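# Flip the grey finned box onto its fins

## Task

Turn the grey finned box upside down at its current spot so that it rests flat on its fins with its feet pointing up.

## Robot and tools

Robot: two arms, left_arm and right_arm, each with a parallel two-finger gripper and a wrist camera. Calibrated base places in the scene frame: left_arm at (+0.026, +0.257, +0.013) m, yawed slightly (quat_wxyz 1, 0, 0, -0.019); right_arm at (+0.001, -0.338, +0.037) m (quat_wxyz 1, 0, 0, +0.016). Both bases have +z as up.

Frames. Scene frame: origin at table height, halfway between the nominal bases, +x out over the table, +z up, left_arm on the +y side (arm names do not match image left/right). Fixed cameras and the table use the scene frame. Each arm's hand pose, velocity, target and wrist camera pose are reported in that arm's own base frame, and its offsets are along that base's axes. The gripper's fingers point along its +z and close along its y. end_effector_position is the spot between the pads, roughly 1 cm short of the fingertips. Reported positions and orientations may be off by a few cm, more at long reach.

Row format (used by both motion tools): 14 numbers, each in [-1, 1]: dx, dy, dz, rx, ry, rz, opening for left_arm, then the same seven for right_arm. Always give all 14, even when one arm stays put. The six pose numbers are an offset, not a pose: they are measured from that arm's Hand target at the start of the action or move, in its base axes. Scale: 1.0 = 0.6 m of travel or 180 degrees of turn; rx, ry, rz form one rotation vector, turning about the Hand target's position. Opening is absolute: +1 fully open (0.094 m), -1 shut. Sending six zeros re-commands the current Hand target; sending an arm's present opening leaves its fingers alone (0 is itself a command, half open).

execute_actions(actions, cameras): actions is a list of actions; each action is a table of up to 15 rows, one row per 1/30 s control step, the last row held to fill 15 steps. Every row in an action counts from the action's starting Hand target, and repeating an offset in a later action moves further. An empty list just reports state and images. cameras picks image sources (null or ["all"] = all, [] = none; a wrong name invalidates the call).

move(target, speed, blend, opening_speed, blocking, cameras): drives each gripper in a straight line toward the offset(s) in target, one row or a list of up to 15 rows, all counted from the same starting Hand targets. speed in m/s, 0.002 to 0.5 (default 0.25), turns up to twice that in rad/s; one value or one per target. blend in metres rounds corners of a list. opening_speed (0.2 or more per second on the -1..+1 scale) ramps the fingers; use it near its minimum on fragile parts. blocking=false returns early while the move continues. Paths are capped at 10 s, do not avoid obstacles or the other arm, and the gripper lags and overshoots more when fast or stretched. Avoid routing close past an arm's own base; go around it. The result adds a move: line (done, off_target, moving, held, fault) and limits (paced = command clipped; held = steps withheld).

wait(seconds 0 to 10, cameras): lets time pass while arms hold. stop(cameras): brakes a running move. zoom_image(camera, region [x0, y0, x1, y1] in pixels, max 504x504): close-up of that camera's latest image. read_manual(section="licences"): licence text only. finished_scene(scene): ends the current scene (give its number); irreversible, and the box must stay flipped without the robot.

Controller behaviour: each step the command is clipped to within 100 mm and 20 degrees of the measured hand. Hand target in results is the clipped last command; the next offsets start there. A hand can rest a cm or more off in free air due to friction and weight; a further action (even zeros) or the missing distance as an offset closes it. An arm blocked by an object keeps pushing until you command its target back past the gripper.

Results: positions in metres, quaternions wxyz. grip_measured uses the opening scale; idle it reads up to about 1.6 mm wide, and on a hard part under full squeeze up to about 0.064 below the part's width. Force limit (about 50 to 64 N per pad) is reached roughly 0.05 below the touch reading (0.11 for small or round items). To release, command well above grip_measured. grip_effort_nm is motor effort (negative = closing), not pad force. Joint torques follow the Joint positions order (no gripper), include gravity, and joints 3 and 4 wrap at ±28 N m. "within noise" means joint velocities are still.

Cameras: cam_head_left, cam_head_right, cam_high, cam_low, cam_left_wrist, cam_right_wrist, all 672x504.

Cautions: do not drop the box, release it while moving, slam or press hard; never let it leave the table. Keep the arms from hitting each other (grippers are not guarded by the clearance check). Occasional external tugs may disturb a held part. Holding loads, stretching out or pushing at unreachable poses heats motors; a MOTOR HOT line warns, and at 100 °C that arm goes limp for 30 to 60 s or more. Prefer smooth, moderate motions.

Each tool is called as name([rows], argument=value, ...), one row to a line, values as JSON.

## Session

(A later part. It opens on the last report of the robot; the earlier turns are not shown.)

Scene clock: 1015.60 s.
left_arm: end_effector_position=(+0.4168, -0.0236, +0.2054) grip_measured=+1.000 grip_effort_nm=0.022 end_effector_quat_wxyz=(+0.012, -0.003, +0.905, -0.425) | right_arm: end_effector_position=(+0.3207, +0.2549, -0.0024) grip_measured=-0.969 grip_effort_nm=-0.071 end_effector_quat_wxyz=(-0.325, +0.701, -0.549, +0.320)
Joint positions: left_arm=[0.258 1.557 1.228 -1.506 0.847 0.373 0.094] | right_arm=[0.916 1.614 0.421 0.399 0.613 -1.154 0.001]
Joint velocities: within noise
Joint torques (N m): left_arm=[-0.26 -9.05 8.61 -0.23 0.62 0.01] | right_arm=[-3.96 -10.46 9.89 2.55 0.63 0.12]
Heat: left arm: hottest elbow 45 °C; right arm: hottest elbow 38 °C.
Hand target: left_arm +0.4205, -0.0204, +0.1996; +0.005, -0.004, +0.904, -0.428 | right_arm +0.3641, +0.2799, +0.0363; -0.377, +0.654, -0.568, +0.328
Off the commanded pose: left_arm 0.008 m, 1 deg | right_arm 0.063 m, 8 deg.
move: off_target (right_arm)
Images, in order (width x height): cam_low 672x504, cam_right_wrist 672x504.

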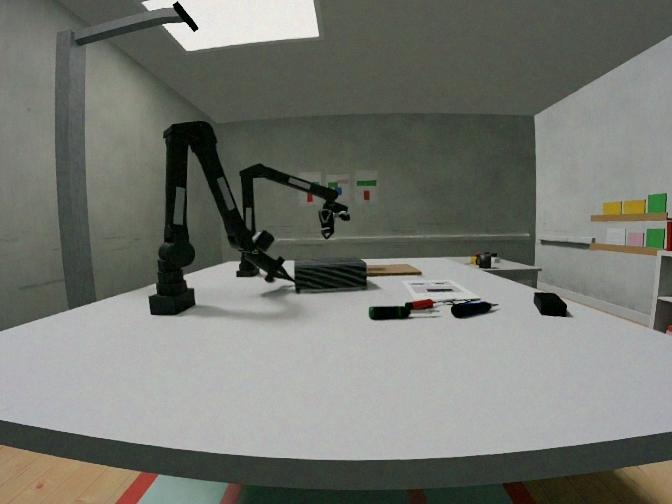

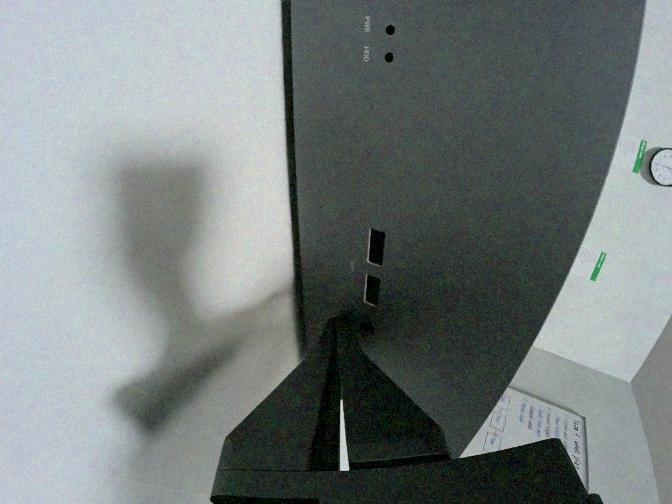

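move([
  [0.3,0,0.05,0,0,0,-0.8, -0.14,-0.02,0.0,0,0,0,-0.97],
  [0.317,-0.338,-0.033,0.2547,0.1726,-0.0064,-0.8, -0.127,-0.019,-0.1055,0,0,0,-0.97],
  [0.3025,-0.341,-0.304,0.2547,0.1726,-0.0064,-0.8, -0.127,-0.019,-0.1055,0,0,0,-0.97],
], speed=0.2, blend=0.02)

zoom_image(camera="cam_right_wrist", region=[260, 0, 672, 430])

Scene clock: 1084.53 s.
left_arm: end_effector_position=(+0.5947, -0.2181, +0.0195) grip_measured=-0.797 grip_effort_nm=-0.120 end_effector_quat_wxyz=(-0.205, -0.121, +0.970, -0.043) | right_arm: end_effector_position=(+0.2857, +0.2681, -0.0256) grip_measured=-0.969 grip_effort_nm=-0.071 end_effector_quat_wxyz=(-0.376, +0.655, -0.568, +0.328)
Joint positions: left_arm=[-0.286 2.39 2.141 -1.674 0.239 -0.492 0.01] | right_arm=[1.062 1.769 0.376 0.625 0.761 -0.986 0.001]
Joint velocities: within noise
Joint torques (N m): left_arm=[-1.38 -20.72 10.73 -0.28 0.08 -0.06] | right_arm=[-0.97 -6.83 2.33 2.29 0.15 -0.06]
Heat: left arm: hottest elbow 45 °C; right arm: hottest elbow 44 °C.
Hand target: left_arm +0.6020, -0.2249, +0.0172; -0.234, -0.105, +0.966, -0.030 | right_arm +0.2880, +0.2685, -0.0269; -0.377, +0.654, -0.568, +0.328
Off the commanded pose: left_arm 0.010 m, 4 deg | right_arm 0.003 m, 0 deg.
joint sent to its limit (left arm) — joint 4 (wrist pitch), lower limit. The joint targets are off in orientation, not in position.
move: off_target (left_arm)

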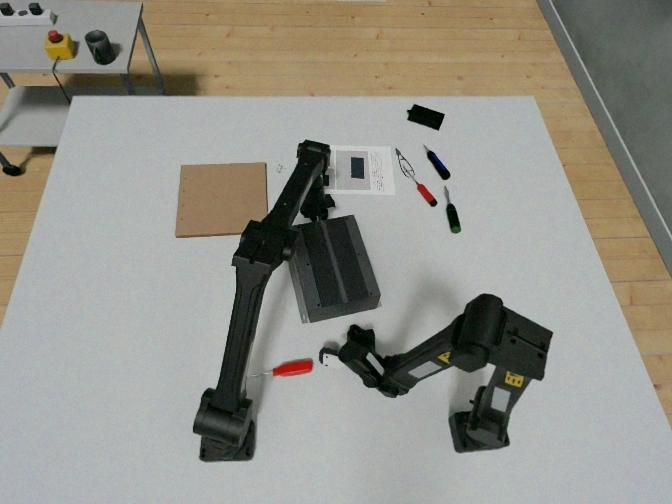

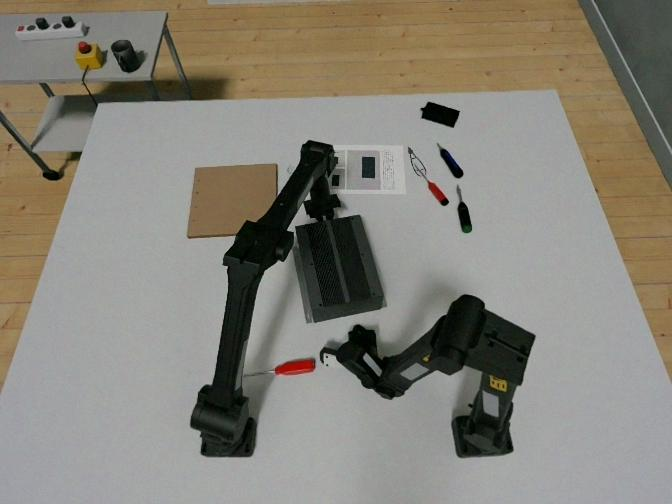

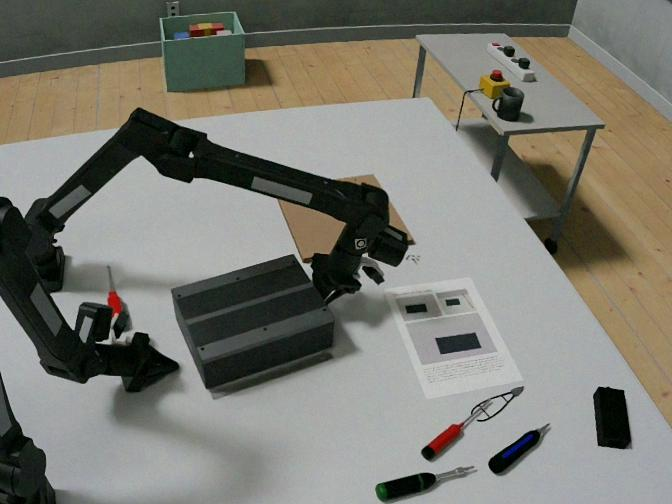

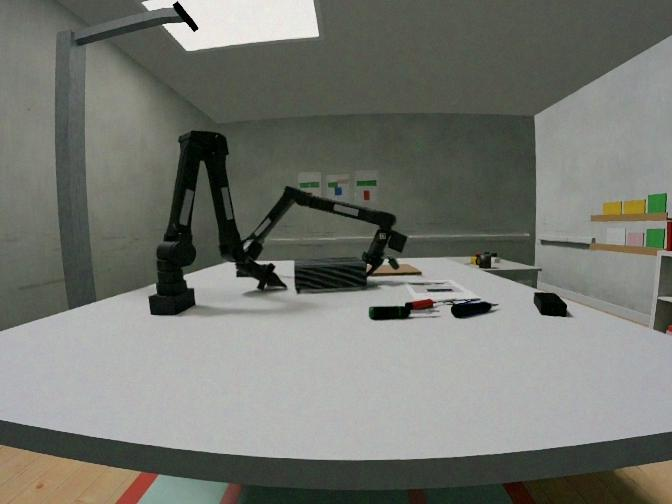

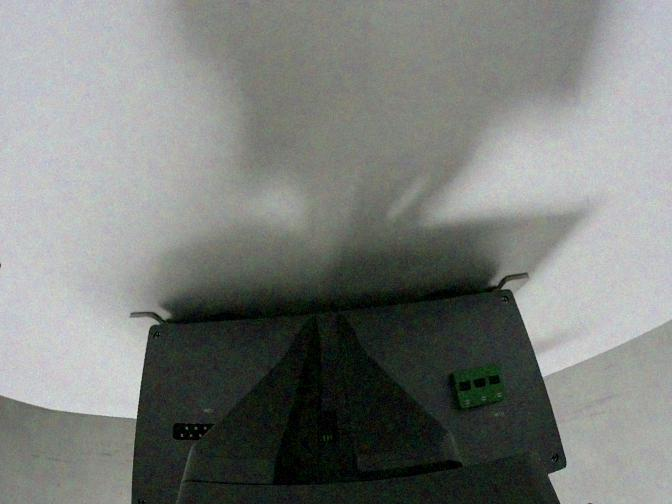

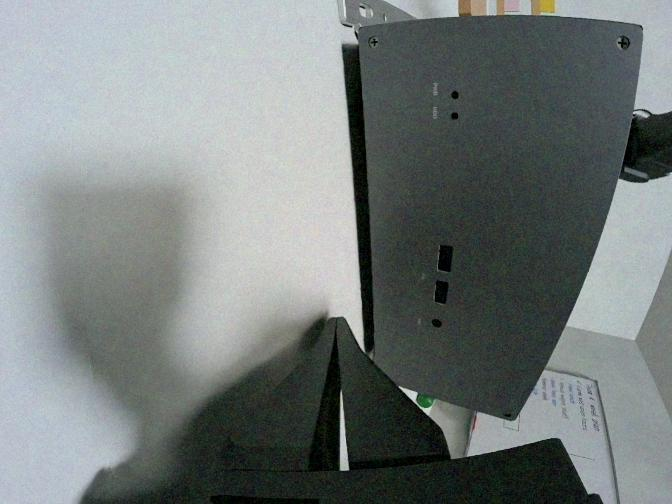

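Scaled by 1.172 from the camera's 672x504 image, which has a finer 960x720 frame.

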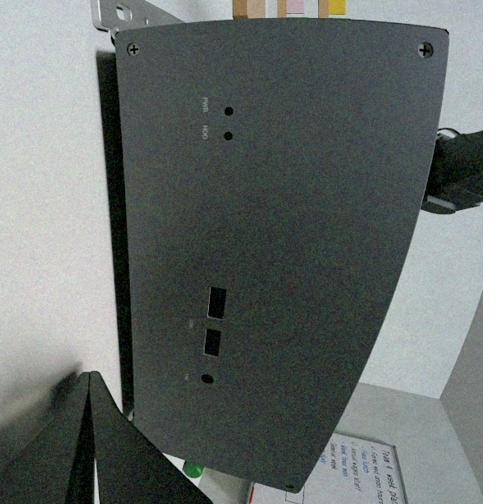

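zoom_image(camera="cam_left_wrist", region=[470, 250, 560, 320])

zoom_image(camera="cam_left_wrist", region=[110, 290, 200, 350])

zoom_image(camera="cam_right_wrist", region=[325, 0, 425, 60])

Scaled by 5.600 from the camera's 672x504 image, which has a finer 960x720 frame.

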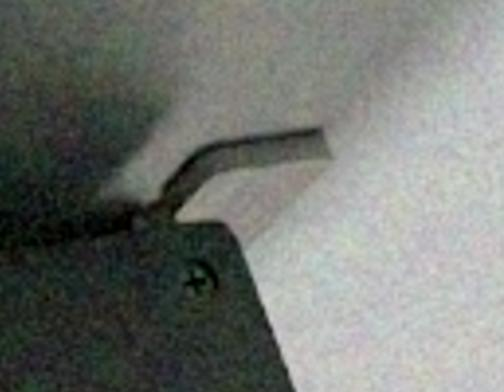

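Scaled by 5.600 from the camera's 672x504 image, which has a finer 960x720 frame.

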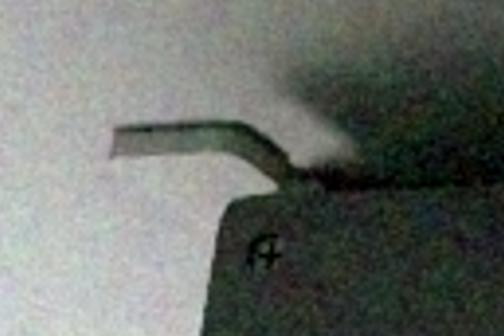

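Scaled by 5.040 from the camera's 672x504 image, which has a finer 960x720 frame.

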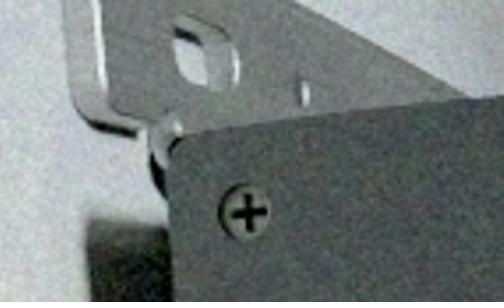

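move(target=[-0.09,-0.019,0,0,0,0,-0.8, 0.08,0.012,-0.003,0,0,0,-0.97], speed=0.05, cameras=["cam_low", "cam_left_wrist", "cam_right_wrist"])

Scene clock: 1112.30 s.
left_arm: end_effector_position=(+0.5845, -0.2187, +0.0131) grip_measured=-0.798 grip_effort_nm=-0.105 end_effector_quat_wxyz=(-0.190, -0.114, +0.974, -0.042) | right_arm: end_effector_position=(+0.3215, +0.2711, -0.0303) grip_measured=-0.969 grip_effort_nm=-0.076 end_effector_quat_wxyz=(-0.370, +0.663, -0.564, +0.325)
Joint positions: left_arm=[-0.295 2.342 2.043 -1.594 0.227 -0.491 0.01] | right_arm=[0.959 1.811 0.429 0.662 0.674 -1.088 0.001]
Joint velocities: within noise
Joint torques (N m): left_arm=[-4.13 -23.24 4.44 -2.47 0.95 -0.25] | right_arm=[-2.78 -7.36 4.42 2.41 -0.07 -0.09]
Heat: left arm: hottest elbow 45 °C; right arm: hottest elbow 39 °C.
Hand target: left_arm +0.5480, -0.2364, +0.0171; -0.234, -0.105, +0.966, -0.030 | right_arm +0.3360, +0.2756, -0.0288; -0.377, +0.654, -0.568, +0.328
Off the commanded pose: left_arm 0.041 m, 5 deg | right_arm 0.015 m, 1 deg.
move: off_target (left_arm, right_arm)
Images, in order (width x height): cam_low 672x504, cam_left_wrist 672x504, cam_right_wrist 672x504.

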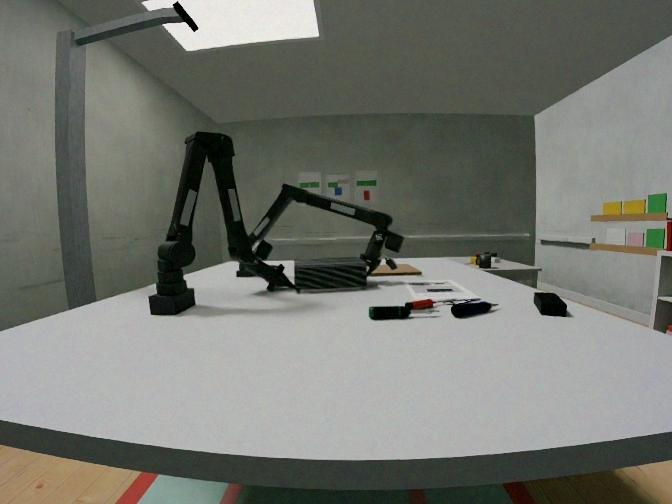

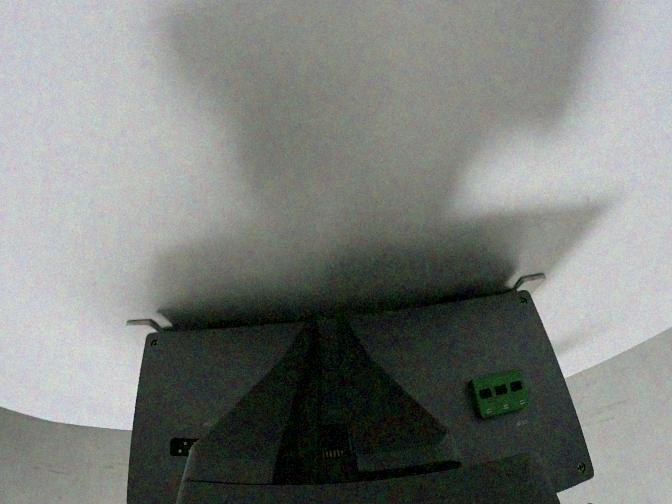

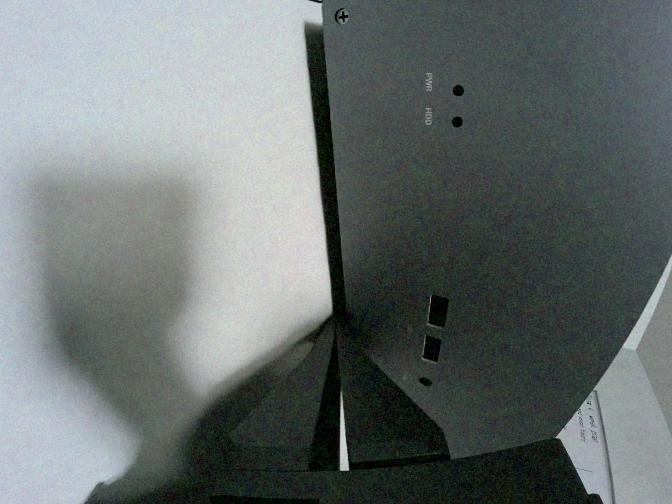

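zoom_image(camera="cam_low", region=[270, 220, 430, 310])

zoom_image(camera="cam_high", region=[270, 200, 420, 320])

Scaled by 3.150.

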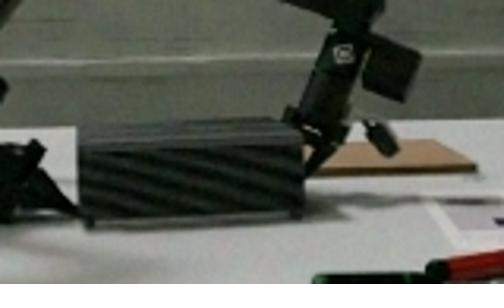

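This scene's latest camera images include none from cam_high. They are from: cam_low, cam_left_wrist, cam_right_wrist. cam_high's image comes with the result of a call that names it in "cameras".

move(target=[0,0,0,0,0,0,-0.8, 0.05,0.008,0.0,0,0,0,-0.97], speed=0.05, cameras=["cam_low", "cam_high", "cam_right_wrist"])

zoom_image(camera="cam_low", region=[235, 220, 430, 310])

zoom_image(camera="cam_high", region=[110, 200, 420, 420])

Scene clock: 1135.27 s.
left_arm: end_effector_position=(+0.5848, -0.2184, +0.0131) grip_measured=-0.798 grip_effort_nm=-0.105 end_effector_quat_wxyz=(-0.190, -0.114, +0.974, -0.042) | right_arm: end_effector_position=(+0.3245, +0.2724, -0.0305) grip_measured=-0.969 grip_effort_nm=-0.066 end_effector_quat_wxyz=(-0.371, +0.673, -0.555, +0.318)
Joint positions: left_arm=[-0.295 2.342 2.042 -1.593 0.226 -0.491 0.01] | right_arm=[0.943 1.809 0.429 0.672 0.637 -1.12 0.001]
Joint velocities: within noise
Joint torques (N m): left_arm=[-4.19 -23.24 4.42 -2.54 0.99 -0.26] | right_arm=[-6.48 -5.3 8.09 1.92 -0.51 -0.21]
Heat: left arm: hottest elbow 43 °C; right arm: hottest elbow 37 °C.
Hand target: left_arm +0.5480, -0.2363, +0.0172; -0.234, -0.105, +0.966, -0.030 | right_arm +0.3659, +0.2804, -0.0288; -0.377, +0.654, -0.568, +0.328
Off the commanded pose: left_arm 0.041 m, 5 deg | right_arm 0.042 m, 3 deg.
move: off_target (left_arm, right_arm)
Images, in order (width x height): cam_high 672x504, cam_low 672x504, cam_right_wrist 672x504.

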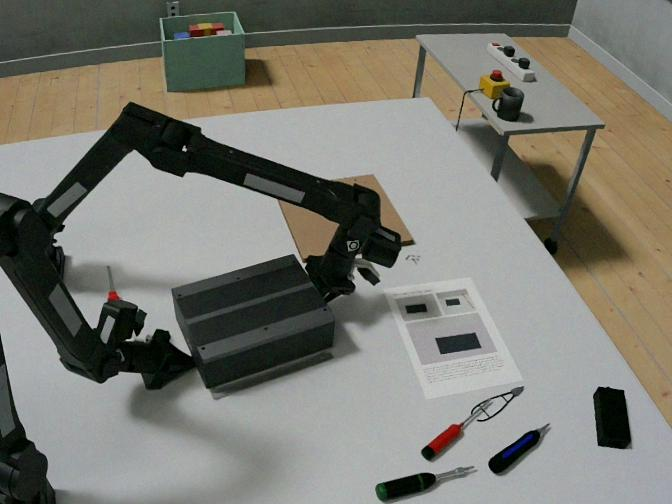

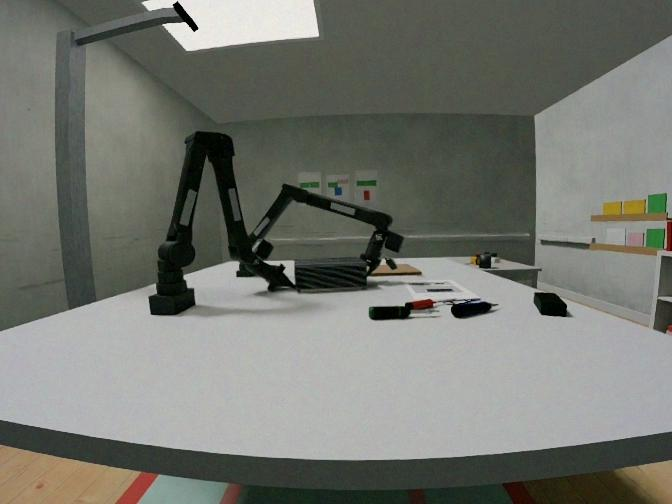

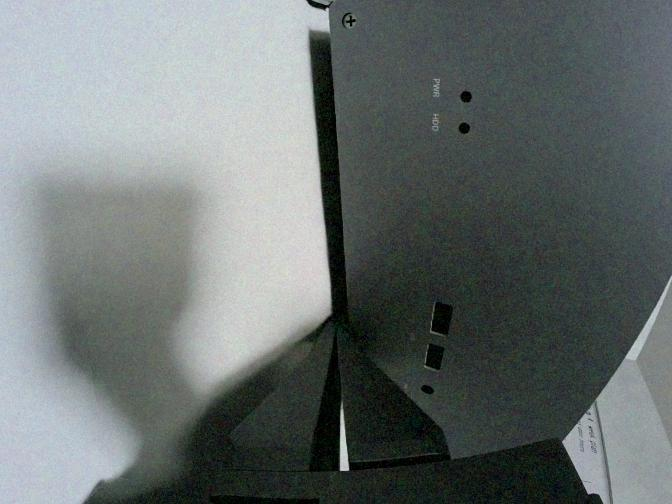

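Scaled by 2.585.

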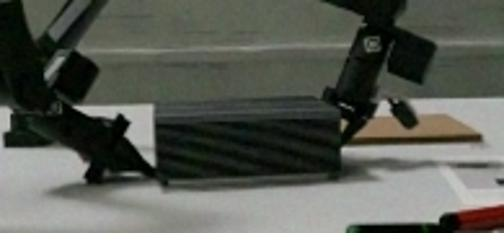

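Scaled by 1.626.

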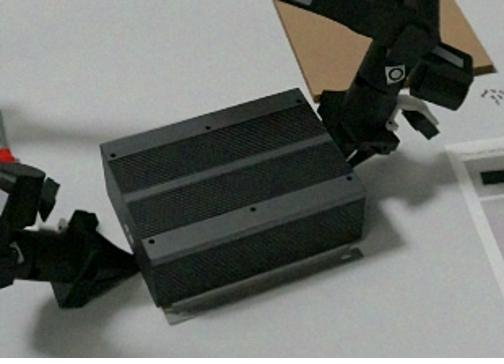

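move(target=[0,0,0,0,0,0,-0.8, 0.01,0.0,0.06,0,0,0,-0.97], speed=0.04, cameras=["cam_low", "cam_high", "cam_right_wrist"])

zoom_image(camera="cam_low", region=[235, 220, 430, 310])

Scene clock: 1143.70 s.
left_arm: end_effector_position=(+0.5846, -0.2177, +0.0131) grip_measured=-0.798 grip_effort_nm=-0.100 end_effector_quat_wxyz=(-0.190, -0.115, +0.974, -0.042) | right_arm: end_effector_position=(+0.3255, +0.2660, -0.0291) grip_measured=-0.969 grip_effort_nm=-0.061 end_effector_quat_wxyz=(-0.337, +0.696, -0.555, +0.306)
Joint positions: left_arm=[-0.294 2.341 2.041 -1.593 0.226 -0.491 0.01] | right_arm=[0.916 1.743 0.441 0.521 0.589 -1.132 0.001]
Joint velocities: within noise
Joint torques (N m): left_arm=[-4.07 -23.24 4.56 -2.51 1.02 -0.27] | right_arm=[-5.19 -11.93 8.38 2.41 1.16 -0.24]
Heat: left arm: hottest elbow 42 °C; right arm: hottest elbow 37 °C.
Hand target: left_arm +0.5480, -0.2363, +0.0172; -0.234, -0.105, +0.966, -0.030 | right_arm +0.3720, +0.2804, +0.0073; -0.377, +0.654, -0.568, +0.328
Off the commanded pose: left_arm 0.041 m, 5 deg | right_arm 0.061 m, 7 deg.
move: off_target (left_arm, right_arm)
Images, in order (width x height): cam_high 672x504, cam_low 672x504, cam_right_wrist 672x504.

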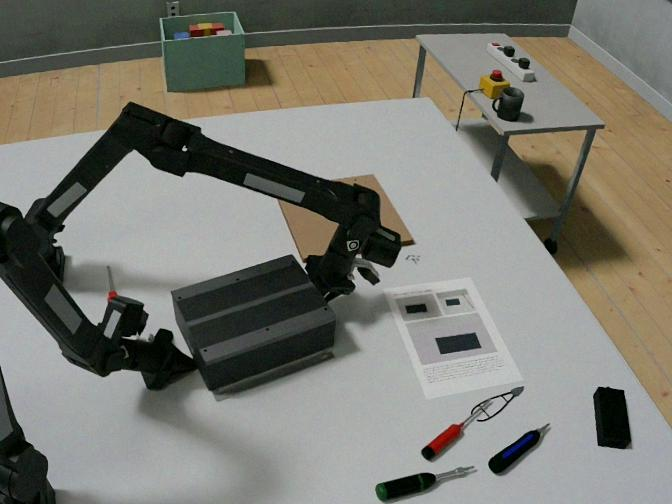

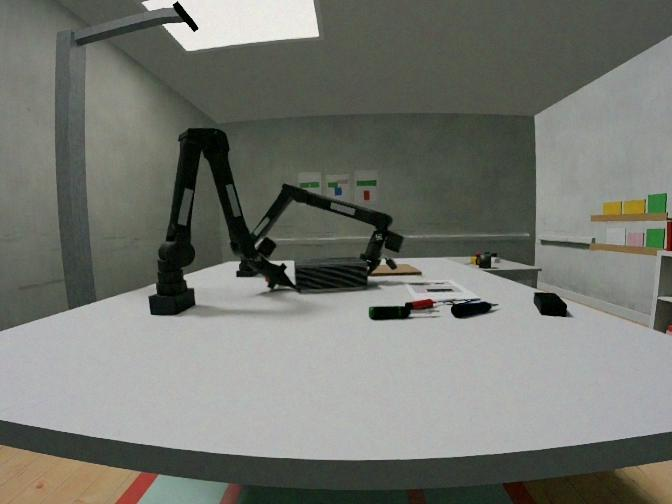

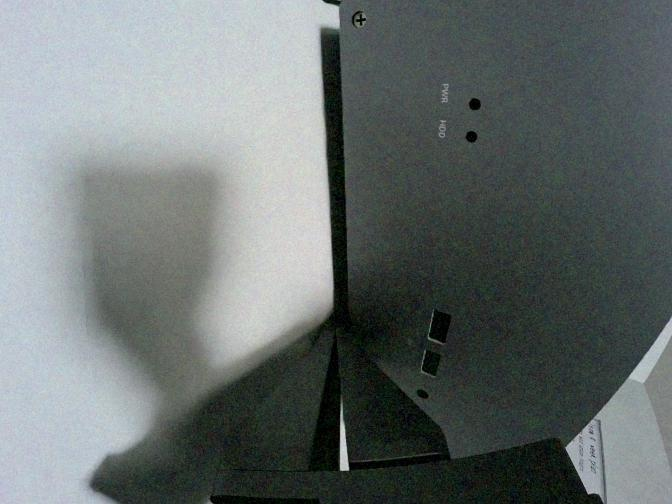

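Scaled by 2.585.

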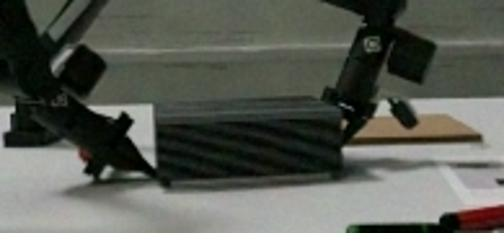

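move(target=[0,0,0,0,0,0,-0.8, 0.01,0.0,0.04,0.0045,-0.033,0,-0.97], speed=0.04, cameras=["cam_low", "cam_high", "cam_right_wrist"])

zoom_image(camera="cam_low", region=[235, 220, 430, 310])

Scene clock: 1151.23 s.
left_arm: end_effector_position=(+0.5844, -0.2173, +0.0132) grip_measured=-0.798 grip_effort_nm=-0.105 end_effector_quat_wxyz=(-0.190, -0.115, +0.974, -0.042) | right_arm: end_effector_position=(+0.3253, +0.2584, -0.0263) grip_measured=-0.969 grip_effort_nm=-0.056 end_effector_quat_wxyz=(-0.331, +0.705, -0.533, +0.330)
Joint positions: left_arm=[-0.294 2.34 2.04 -1.593 0.226 -0.491 0.01] | right_arm=[0.914 1.745 0.422 0.563 0.616 -1.204 0.001]
Joint velocities: within noise
Joint torques (N m): left_arm=[-4.31 -23.06 4.62 -2.51 1.02 -0.27] | right_arm=[-4.89 -13.04 7.71 5.67 2 -0.14]
Heat: left arm: hottest elbow 41 °C; right arm: hottest elbow 37 °C.
Hand target: left_arm +0.5479, -0.2364, +0.0172; -0.234, -0.105, +0.966, -0.030 | right_arm +0.3780, +0.2804, +0.0312; -0.410, +0.634, -0.550, +0.358
Off the commanded pose: left_arm 0.041 m, 5 deg | right_arm 0.081 m, 13 deg.
move: off_target (left_arm, right_arm)
Images, in order (width x height): cam_high 672x504, cam_low 672x504, cam_right_wrist 672x504.

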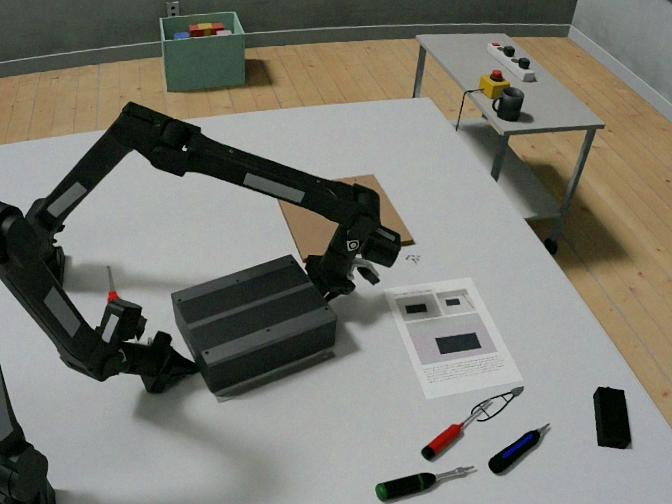

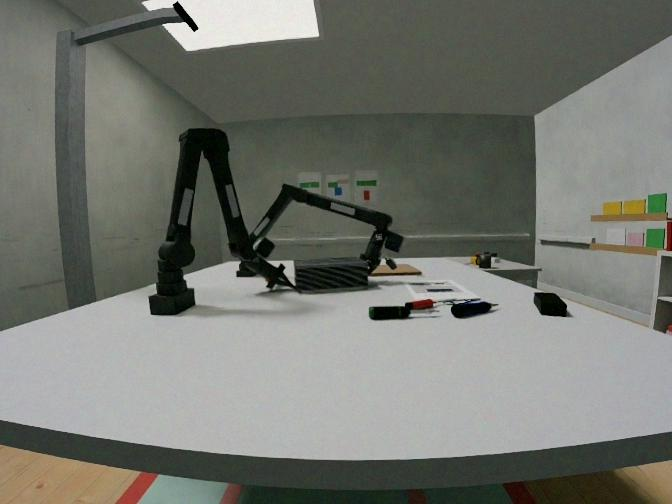

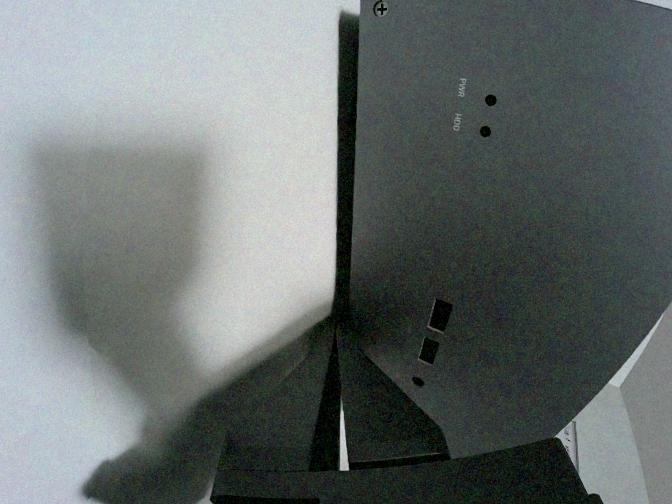

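Scaled by 2.585.

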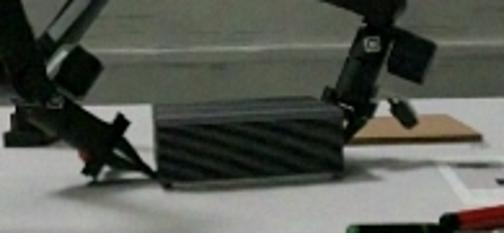

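move(target=[0,0,0,0,0,0,-0.8, -0.01,-0.03,0.05,0,0,0,-0.97], speed=0.04, cameras=["cam_low", "cam_high", "cam_right_wrist"])

zoom_image(camera="cam_low", region=[235, 220, 430, 310])

Scene clock: 1164.13 s.
left_arm: end_effector_position=(+0.5844, -0.2173, +0.0132) grip_measured=-0.798 grip_effort_nm=-0.100 end_effector_quat_wxyz=(-0.190, -0.115, +0.974, -0.042) | right_arm: end_effector_position=(+0.3253, +0.2478, +0.0147) grip_measured=-0.969 grip_effort_nm=-0.056 end_effector_quat_wxyz=(-0.356, +0.691, -0.529, +0.340)
Joint positions: left_arm=[-0.294 2.34 2.04 -1.593 0.226 -0.491 0.01] | right_arm=[0.898 1.589 0.376 0.529 0.618 -1.238 0.001]
Joint velocities: within noise
Joint torques (N m): left_arm=[-4.25 -23.18 4.6 -2.47 1.02 -0.27] | right_arm=[-5.19 -10.7 9.06 3.63 0.91 -0.02]
Heat: left arm: hottest elbow 40 °C; right arm: hottest elbow 39 °C.
Hand target: left_arm +0.5479, -0.2364, +0.0172; -0.234, -0.105, +0.966, -0.030 | right_arm +0.3719, +0.2625, +0.0612; -0.410, +0.634, -0.550, +0.357
Off the commanded pose: left_arm 0.041 m, 5 deg | right_arm 0.068 m, 10 deg.
move: off_target (left_arm, right_arm)
Images, in order (width x height): cam_high 672x504, cam_low 672x504, cam_right_wrist 672x504.

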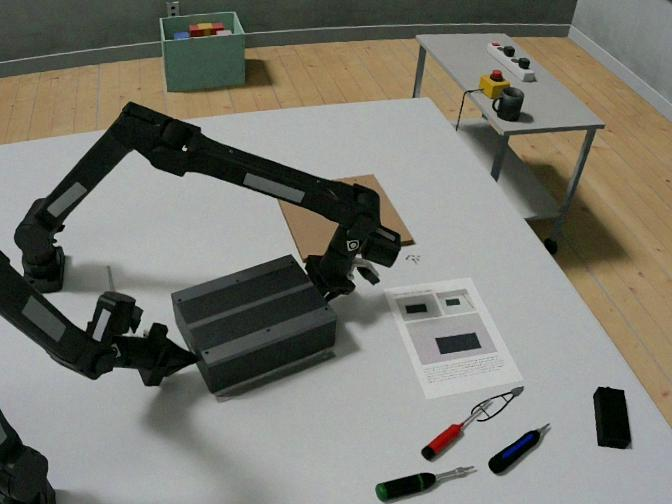

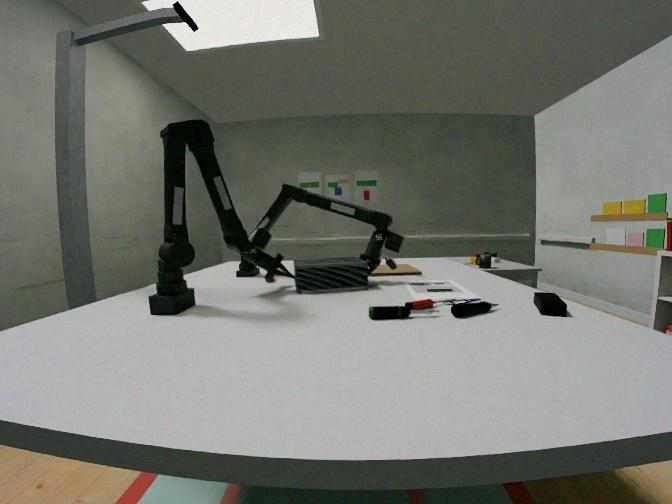

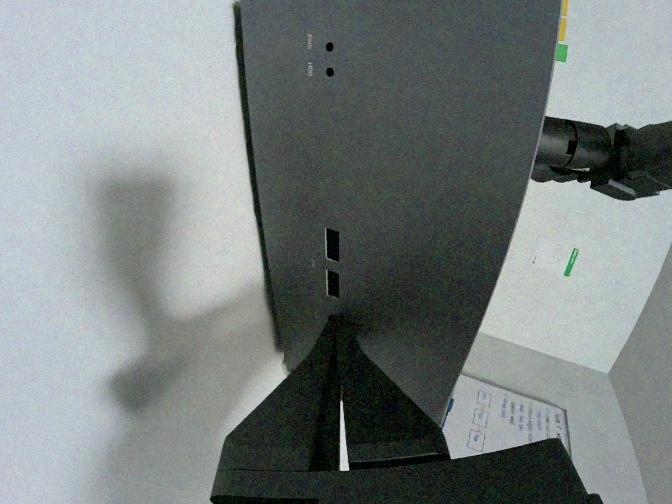

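Scaled by 2.585.

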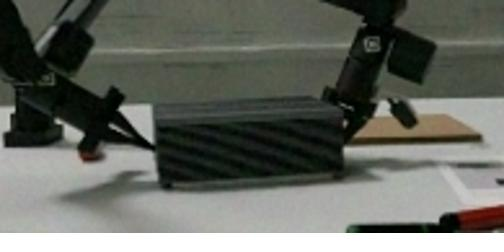

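move([
  [0.12,0.043,0.022,0,0,0,-0.8, -0.153,-0.02,0,0,0,0,-0.97],
  [0.12,0.06,0.333,0,0,0,-0.8, -0.287,0.0625,0.165,-0.0252,0.3653,-0.04,-0.97],
  [-0.247,0.393,0.333,-0.2899,-0.2056,0.0814,-0.8, -0.312,0.216,0.131,-0.0252,0.3653,-0.04,0.2],
], speed=0.25, blend=0.03)

Scene clock: 1364.10 s.
left_arm: end_effector_position=(+0.4009, -0.0024, +0.2142) grip_measured=-0.798 grip_effort_nm=-0.100 end_effector_quat_wxyz=(+0.054, -0.097, +0.859, -0.501) | right_arm: end_effector_position=(+0.1815, +0.3713, +0.1289) grip_measured=+0.198 grip_effort_nm=0.076 end_effector_quat_wxyz=(+0.019, +0.705, -0.709, +0.008)
Joint positions: left_arm=[0.373 1.494 1.11 -1.45 1.035 0.299 0.01] | right_arm=[1.118 1.512 1.142 -1.243 0.003 -0.447 0.056]
Joint velocities: within noise
Joint torques (N m): left_arm=[-0.32 -10.29 7.77 -0.18 0.77 0.01] | right_arm=[0.73 -9.76 10.65 0.91 -0.17 0.04]
Heat: left arm: hottest shoulder 45 °C; right arm: hottest elbow 45 °C.
Hand target: left_arm +0.3997, -0.0006, +0.2170; +0.057, -0.095, +0.858, -0.502 | right_arm +0.1848, +0.3922, +0.1400; -0.001, +0.707, -0.707, +0.000
Off the commanded pose: left_arm 0.004 m, 0 deg | right_arm 0.024 m, 2 deg.
move: off_target (right_arm); target 3's new opening was sent with right_arm's hand 0.024 m and 2 deg from that target

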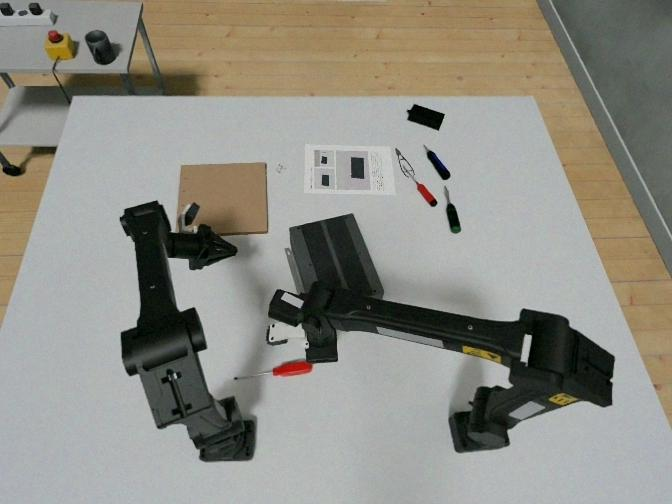

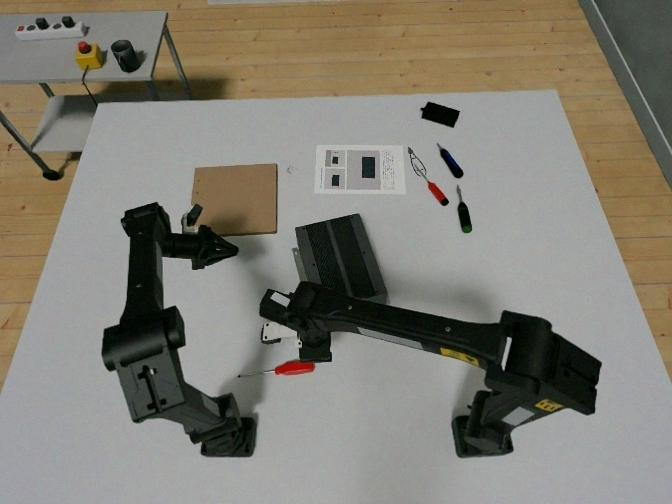

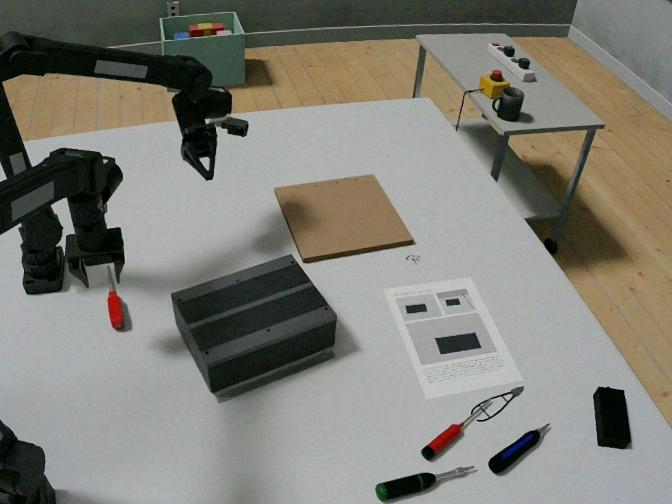

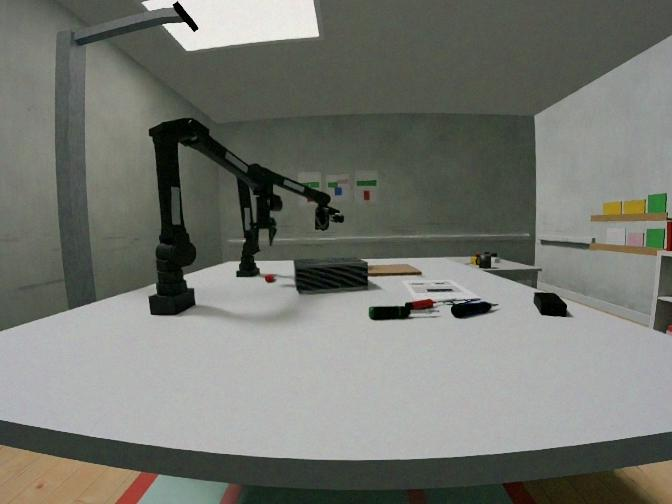

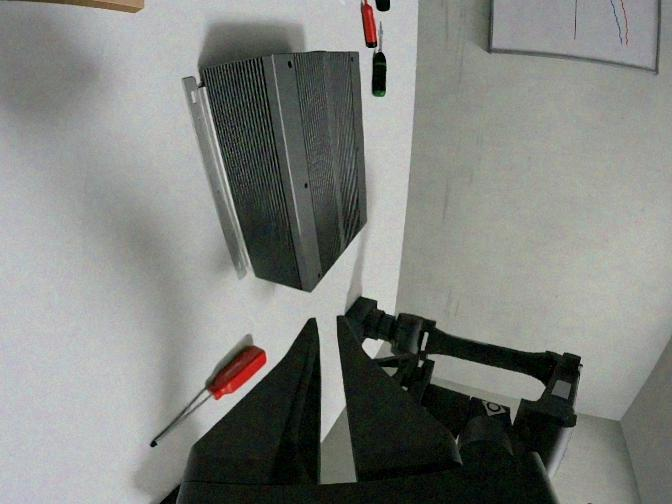

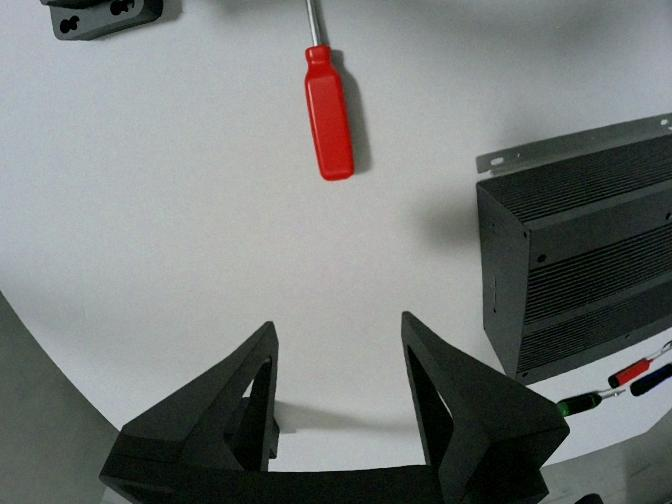

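move(target=[0,0,0,0,0,0,-0.8, 0.003,0.035,-0.25,0,0,0,0.25], speed=0.2, cameras=["cam_right_wrist"])

Scene clock: 1391.00 s.
left_arm: end_effector_position=(+0.4008, -0.0025, +0.2142) grip_measured=-0.798 grip_effort_nm=-0.100 end_effector_quat_wxyz=(+0.054, -0.097, +0.859, -0.501) | right_arm: end_effector_position=(+0.1906, +0.4053, -0.0097) grip_measured=+0.248 grip_effort_nm=0.076 end_effector_quat_wxyz=(+0.005, +0.705, -0.709, +0.003)
Joint positions: left_arm=[0.373 1.494 1.11 -1.451 1.035 0.299 0.01] | right_arm=[1.133 1.771 1.05 -0.861 0.003 -0.432 0.059]
Joint velocities: within noise
Joint torques (N m): left_arm=[-0.32 -10.34 7.72 -0.12 0.76 0.02] | right_arm=[0.73 -12.81 6.32 0.81 -0.12 0.05]
Heat: left arm: hottest shoulder 42 °C; right arm: hottest elbow 43 °C.
Hand target: left_arm +0.3997, -0.0006, +0.2170; +0.057, -0.095, +0.858, -0.502 | right_arm +0.1866, +0.4131, -0.0100; -0.001, +0.707, -0.707, +0.000
Off the commanded pose: left_arm 0.004 m, 0 deg | right_arm 0.009 m, 1 deg.
move: done
Images, in order (width x height): cam_right_wrist 672x504.

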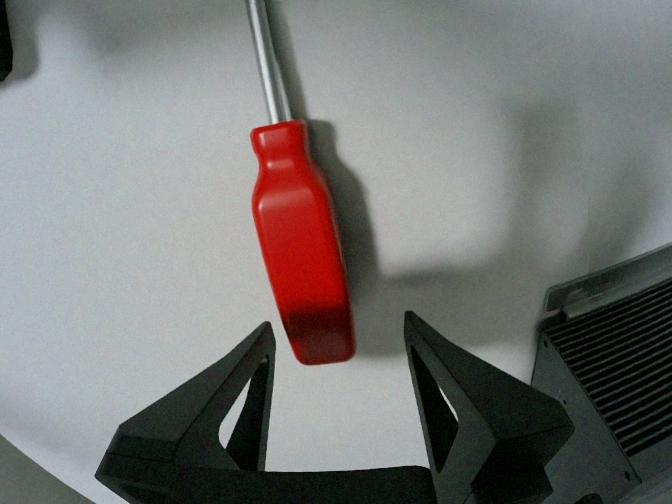

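move([
  [0,0,0,0,0,0,-0.8, -0.006,0.003,-0.017,0,0,0.012,0.25],
  [0,0,0,0,0,0,-0.8, -0.006,0.003,-0.017,0,0,0.012,-0.75],
], speed=0.1, opening_speed=0.8, cameras=["cam_right_wrist"])

Scene clock: 1400.33 s.
left_arm: end_effector_position=(+0.4008, -0.0025, +0.2142) grip_measured=-0.798 grip_effort_nm=-0.095 end_effector_quat_wxyz=(+0.054, -0.097, +0.859, -0.501) | right_arm: end_effector_position=(+0.1886, +0.4113, -0.0153) grip_measured=-0.407 grip_effort_nm=-1.038 end_effector_quat_wxyz=(-0.002, +0.713, -0.701, +0.001)
Joint positions: left_arm=[0.373 1.494 1.11 -1.451 1.035 0.299 0.01] | right_arm=[1.143 1.784 1.05 -0.835 0.003 -0.444 0.028]
Joint velocities: within noise
Joint torques (N m): left_arm=[-0.21 -10.23 7.71 -0.13 0.75 0.02] | right_arm=[0.15 -12.1 5.81 0.96 -0.13 -0.05]
Heat: left arm: hottest shoulder 41 °C; right arm: hottest elbow 43 °C.
Hand target: left_arm +0.3997, -0.0006, +0.2170; +0.057, -0.095, +0.858, -0.502 | right_arm +0.1830, +0.4149, -0.0203; -0.001, +0.720, -0.694, +0.000
Off the commanded pose: left_arm 0.003 m, 0 deg | right_arm 0.008 m, 1 deg.
move: done
Images, in order (width x height): cam_right_wrist 672x504.

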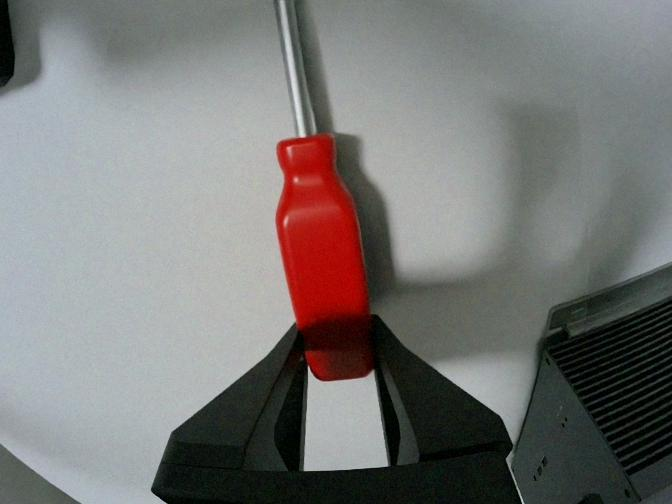

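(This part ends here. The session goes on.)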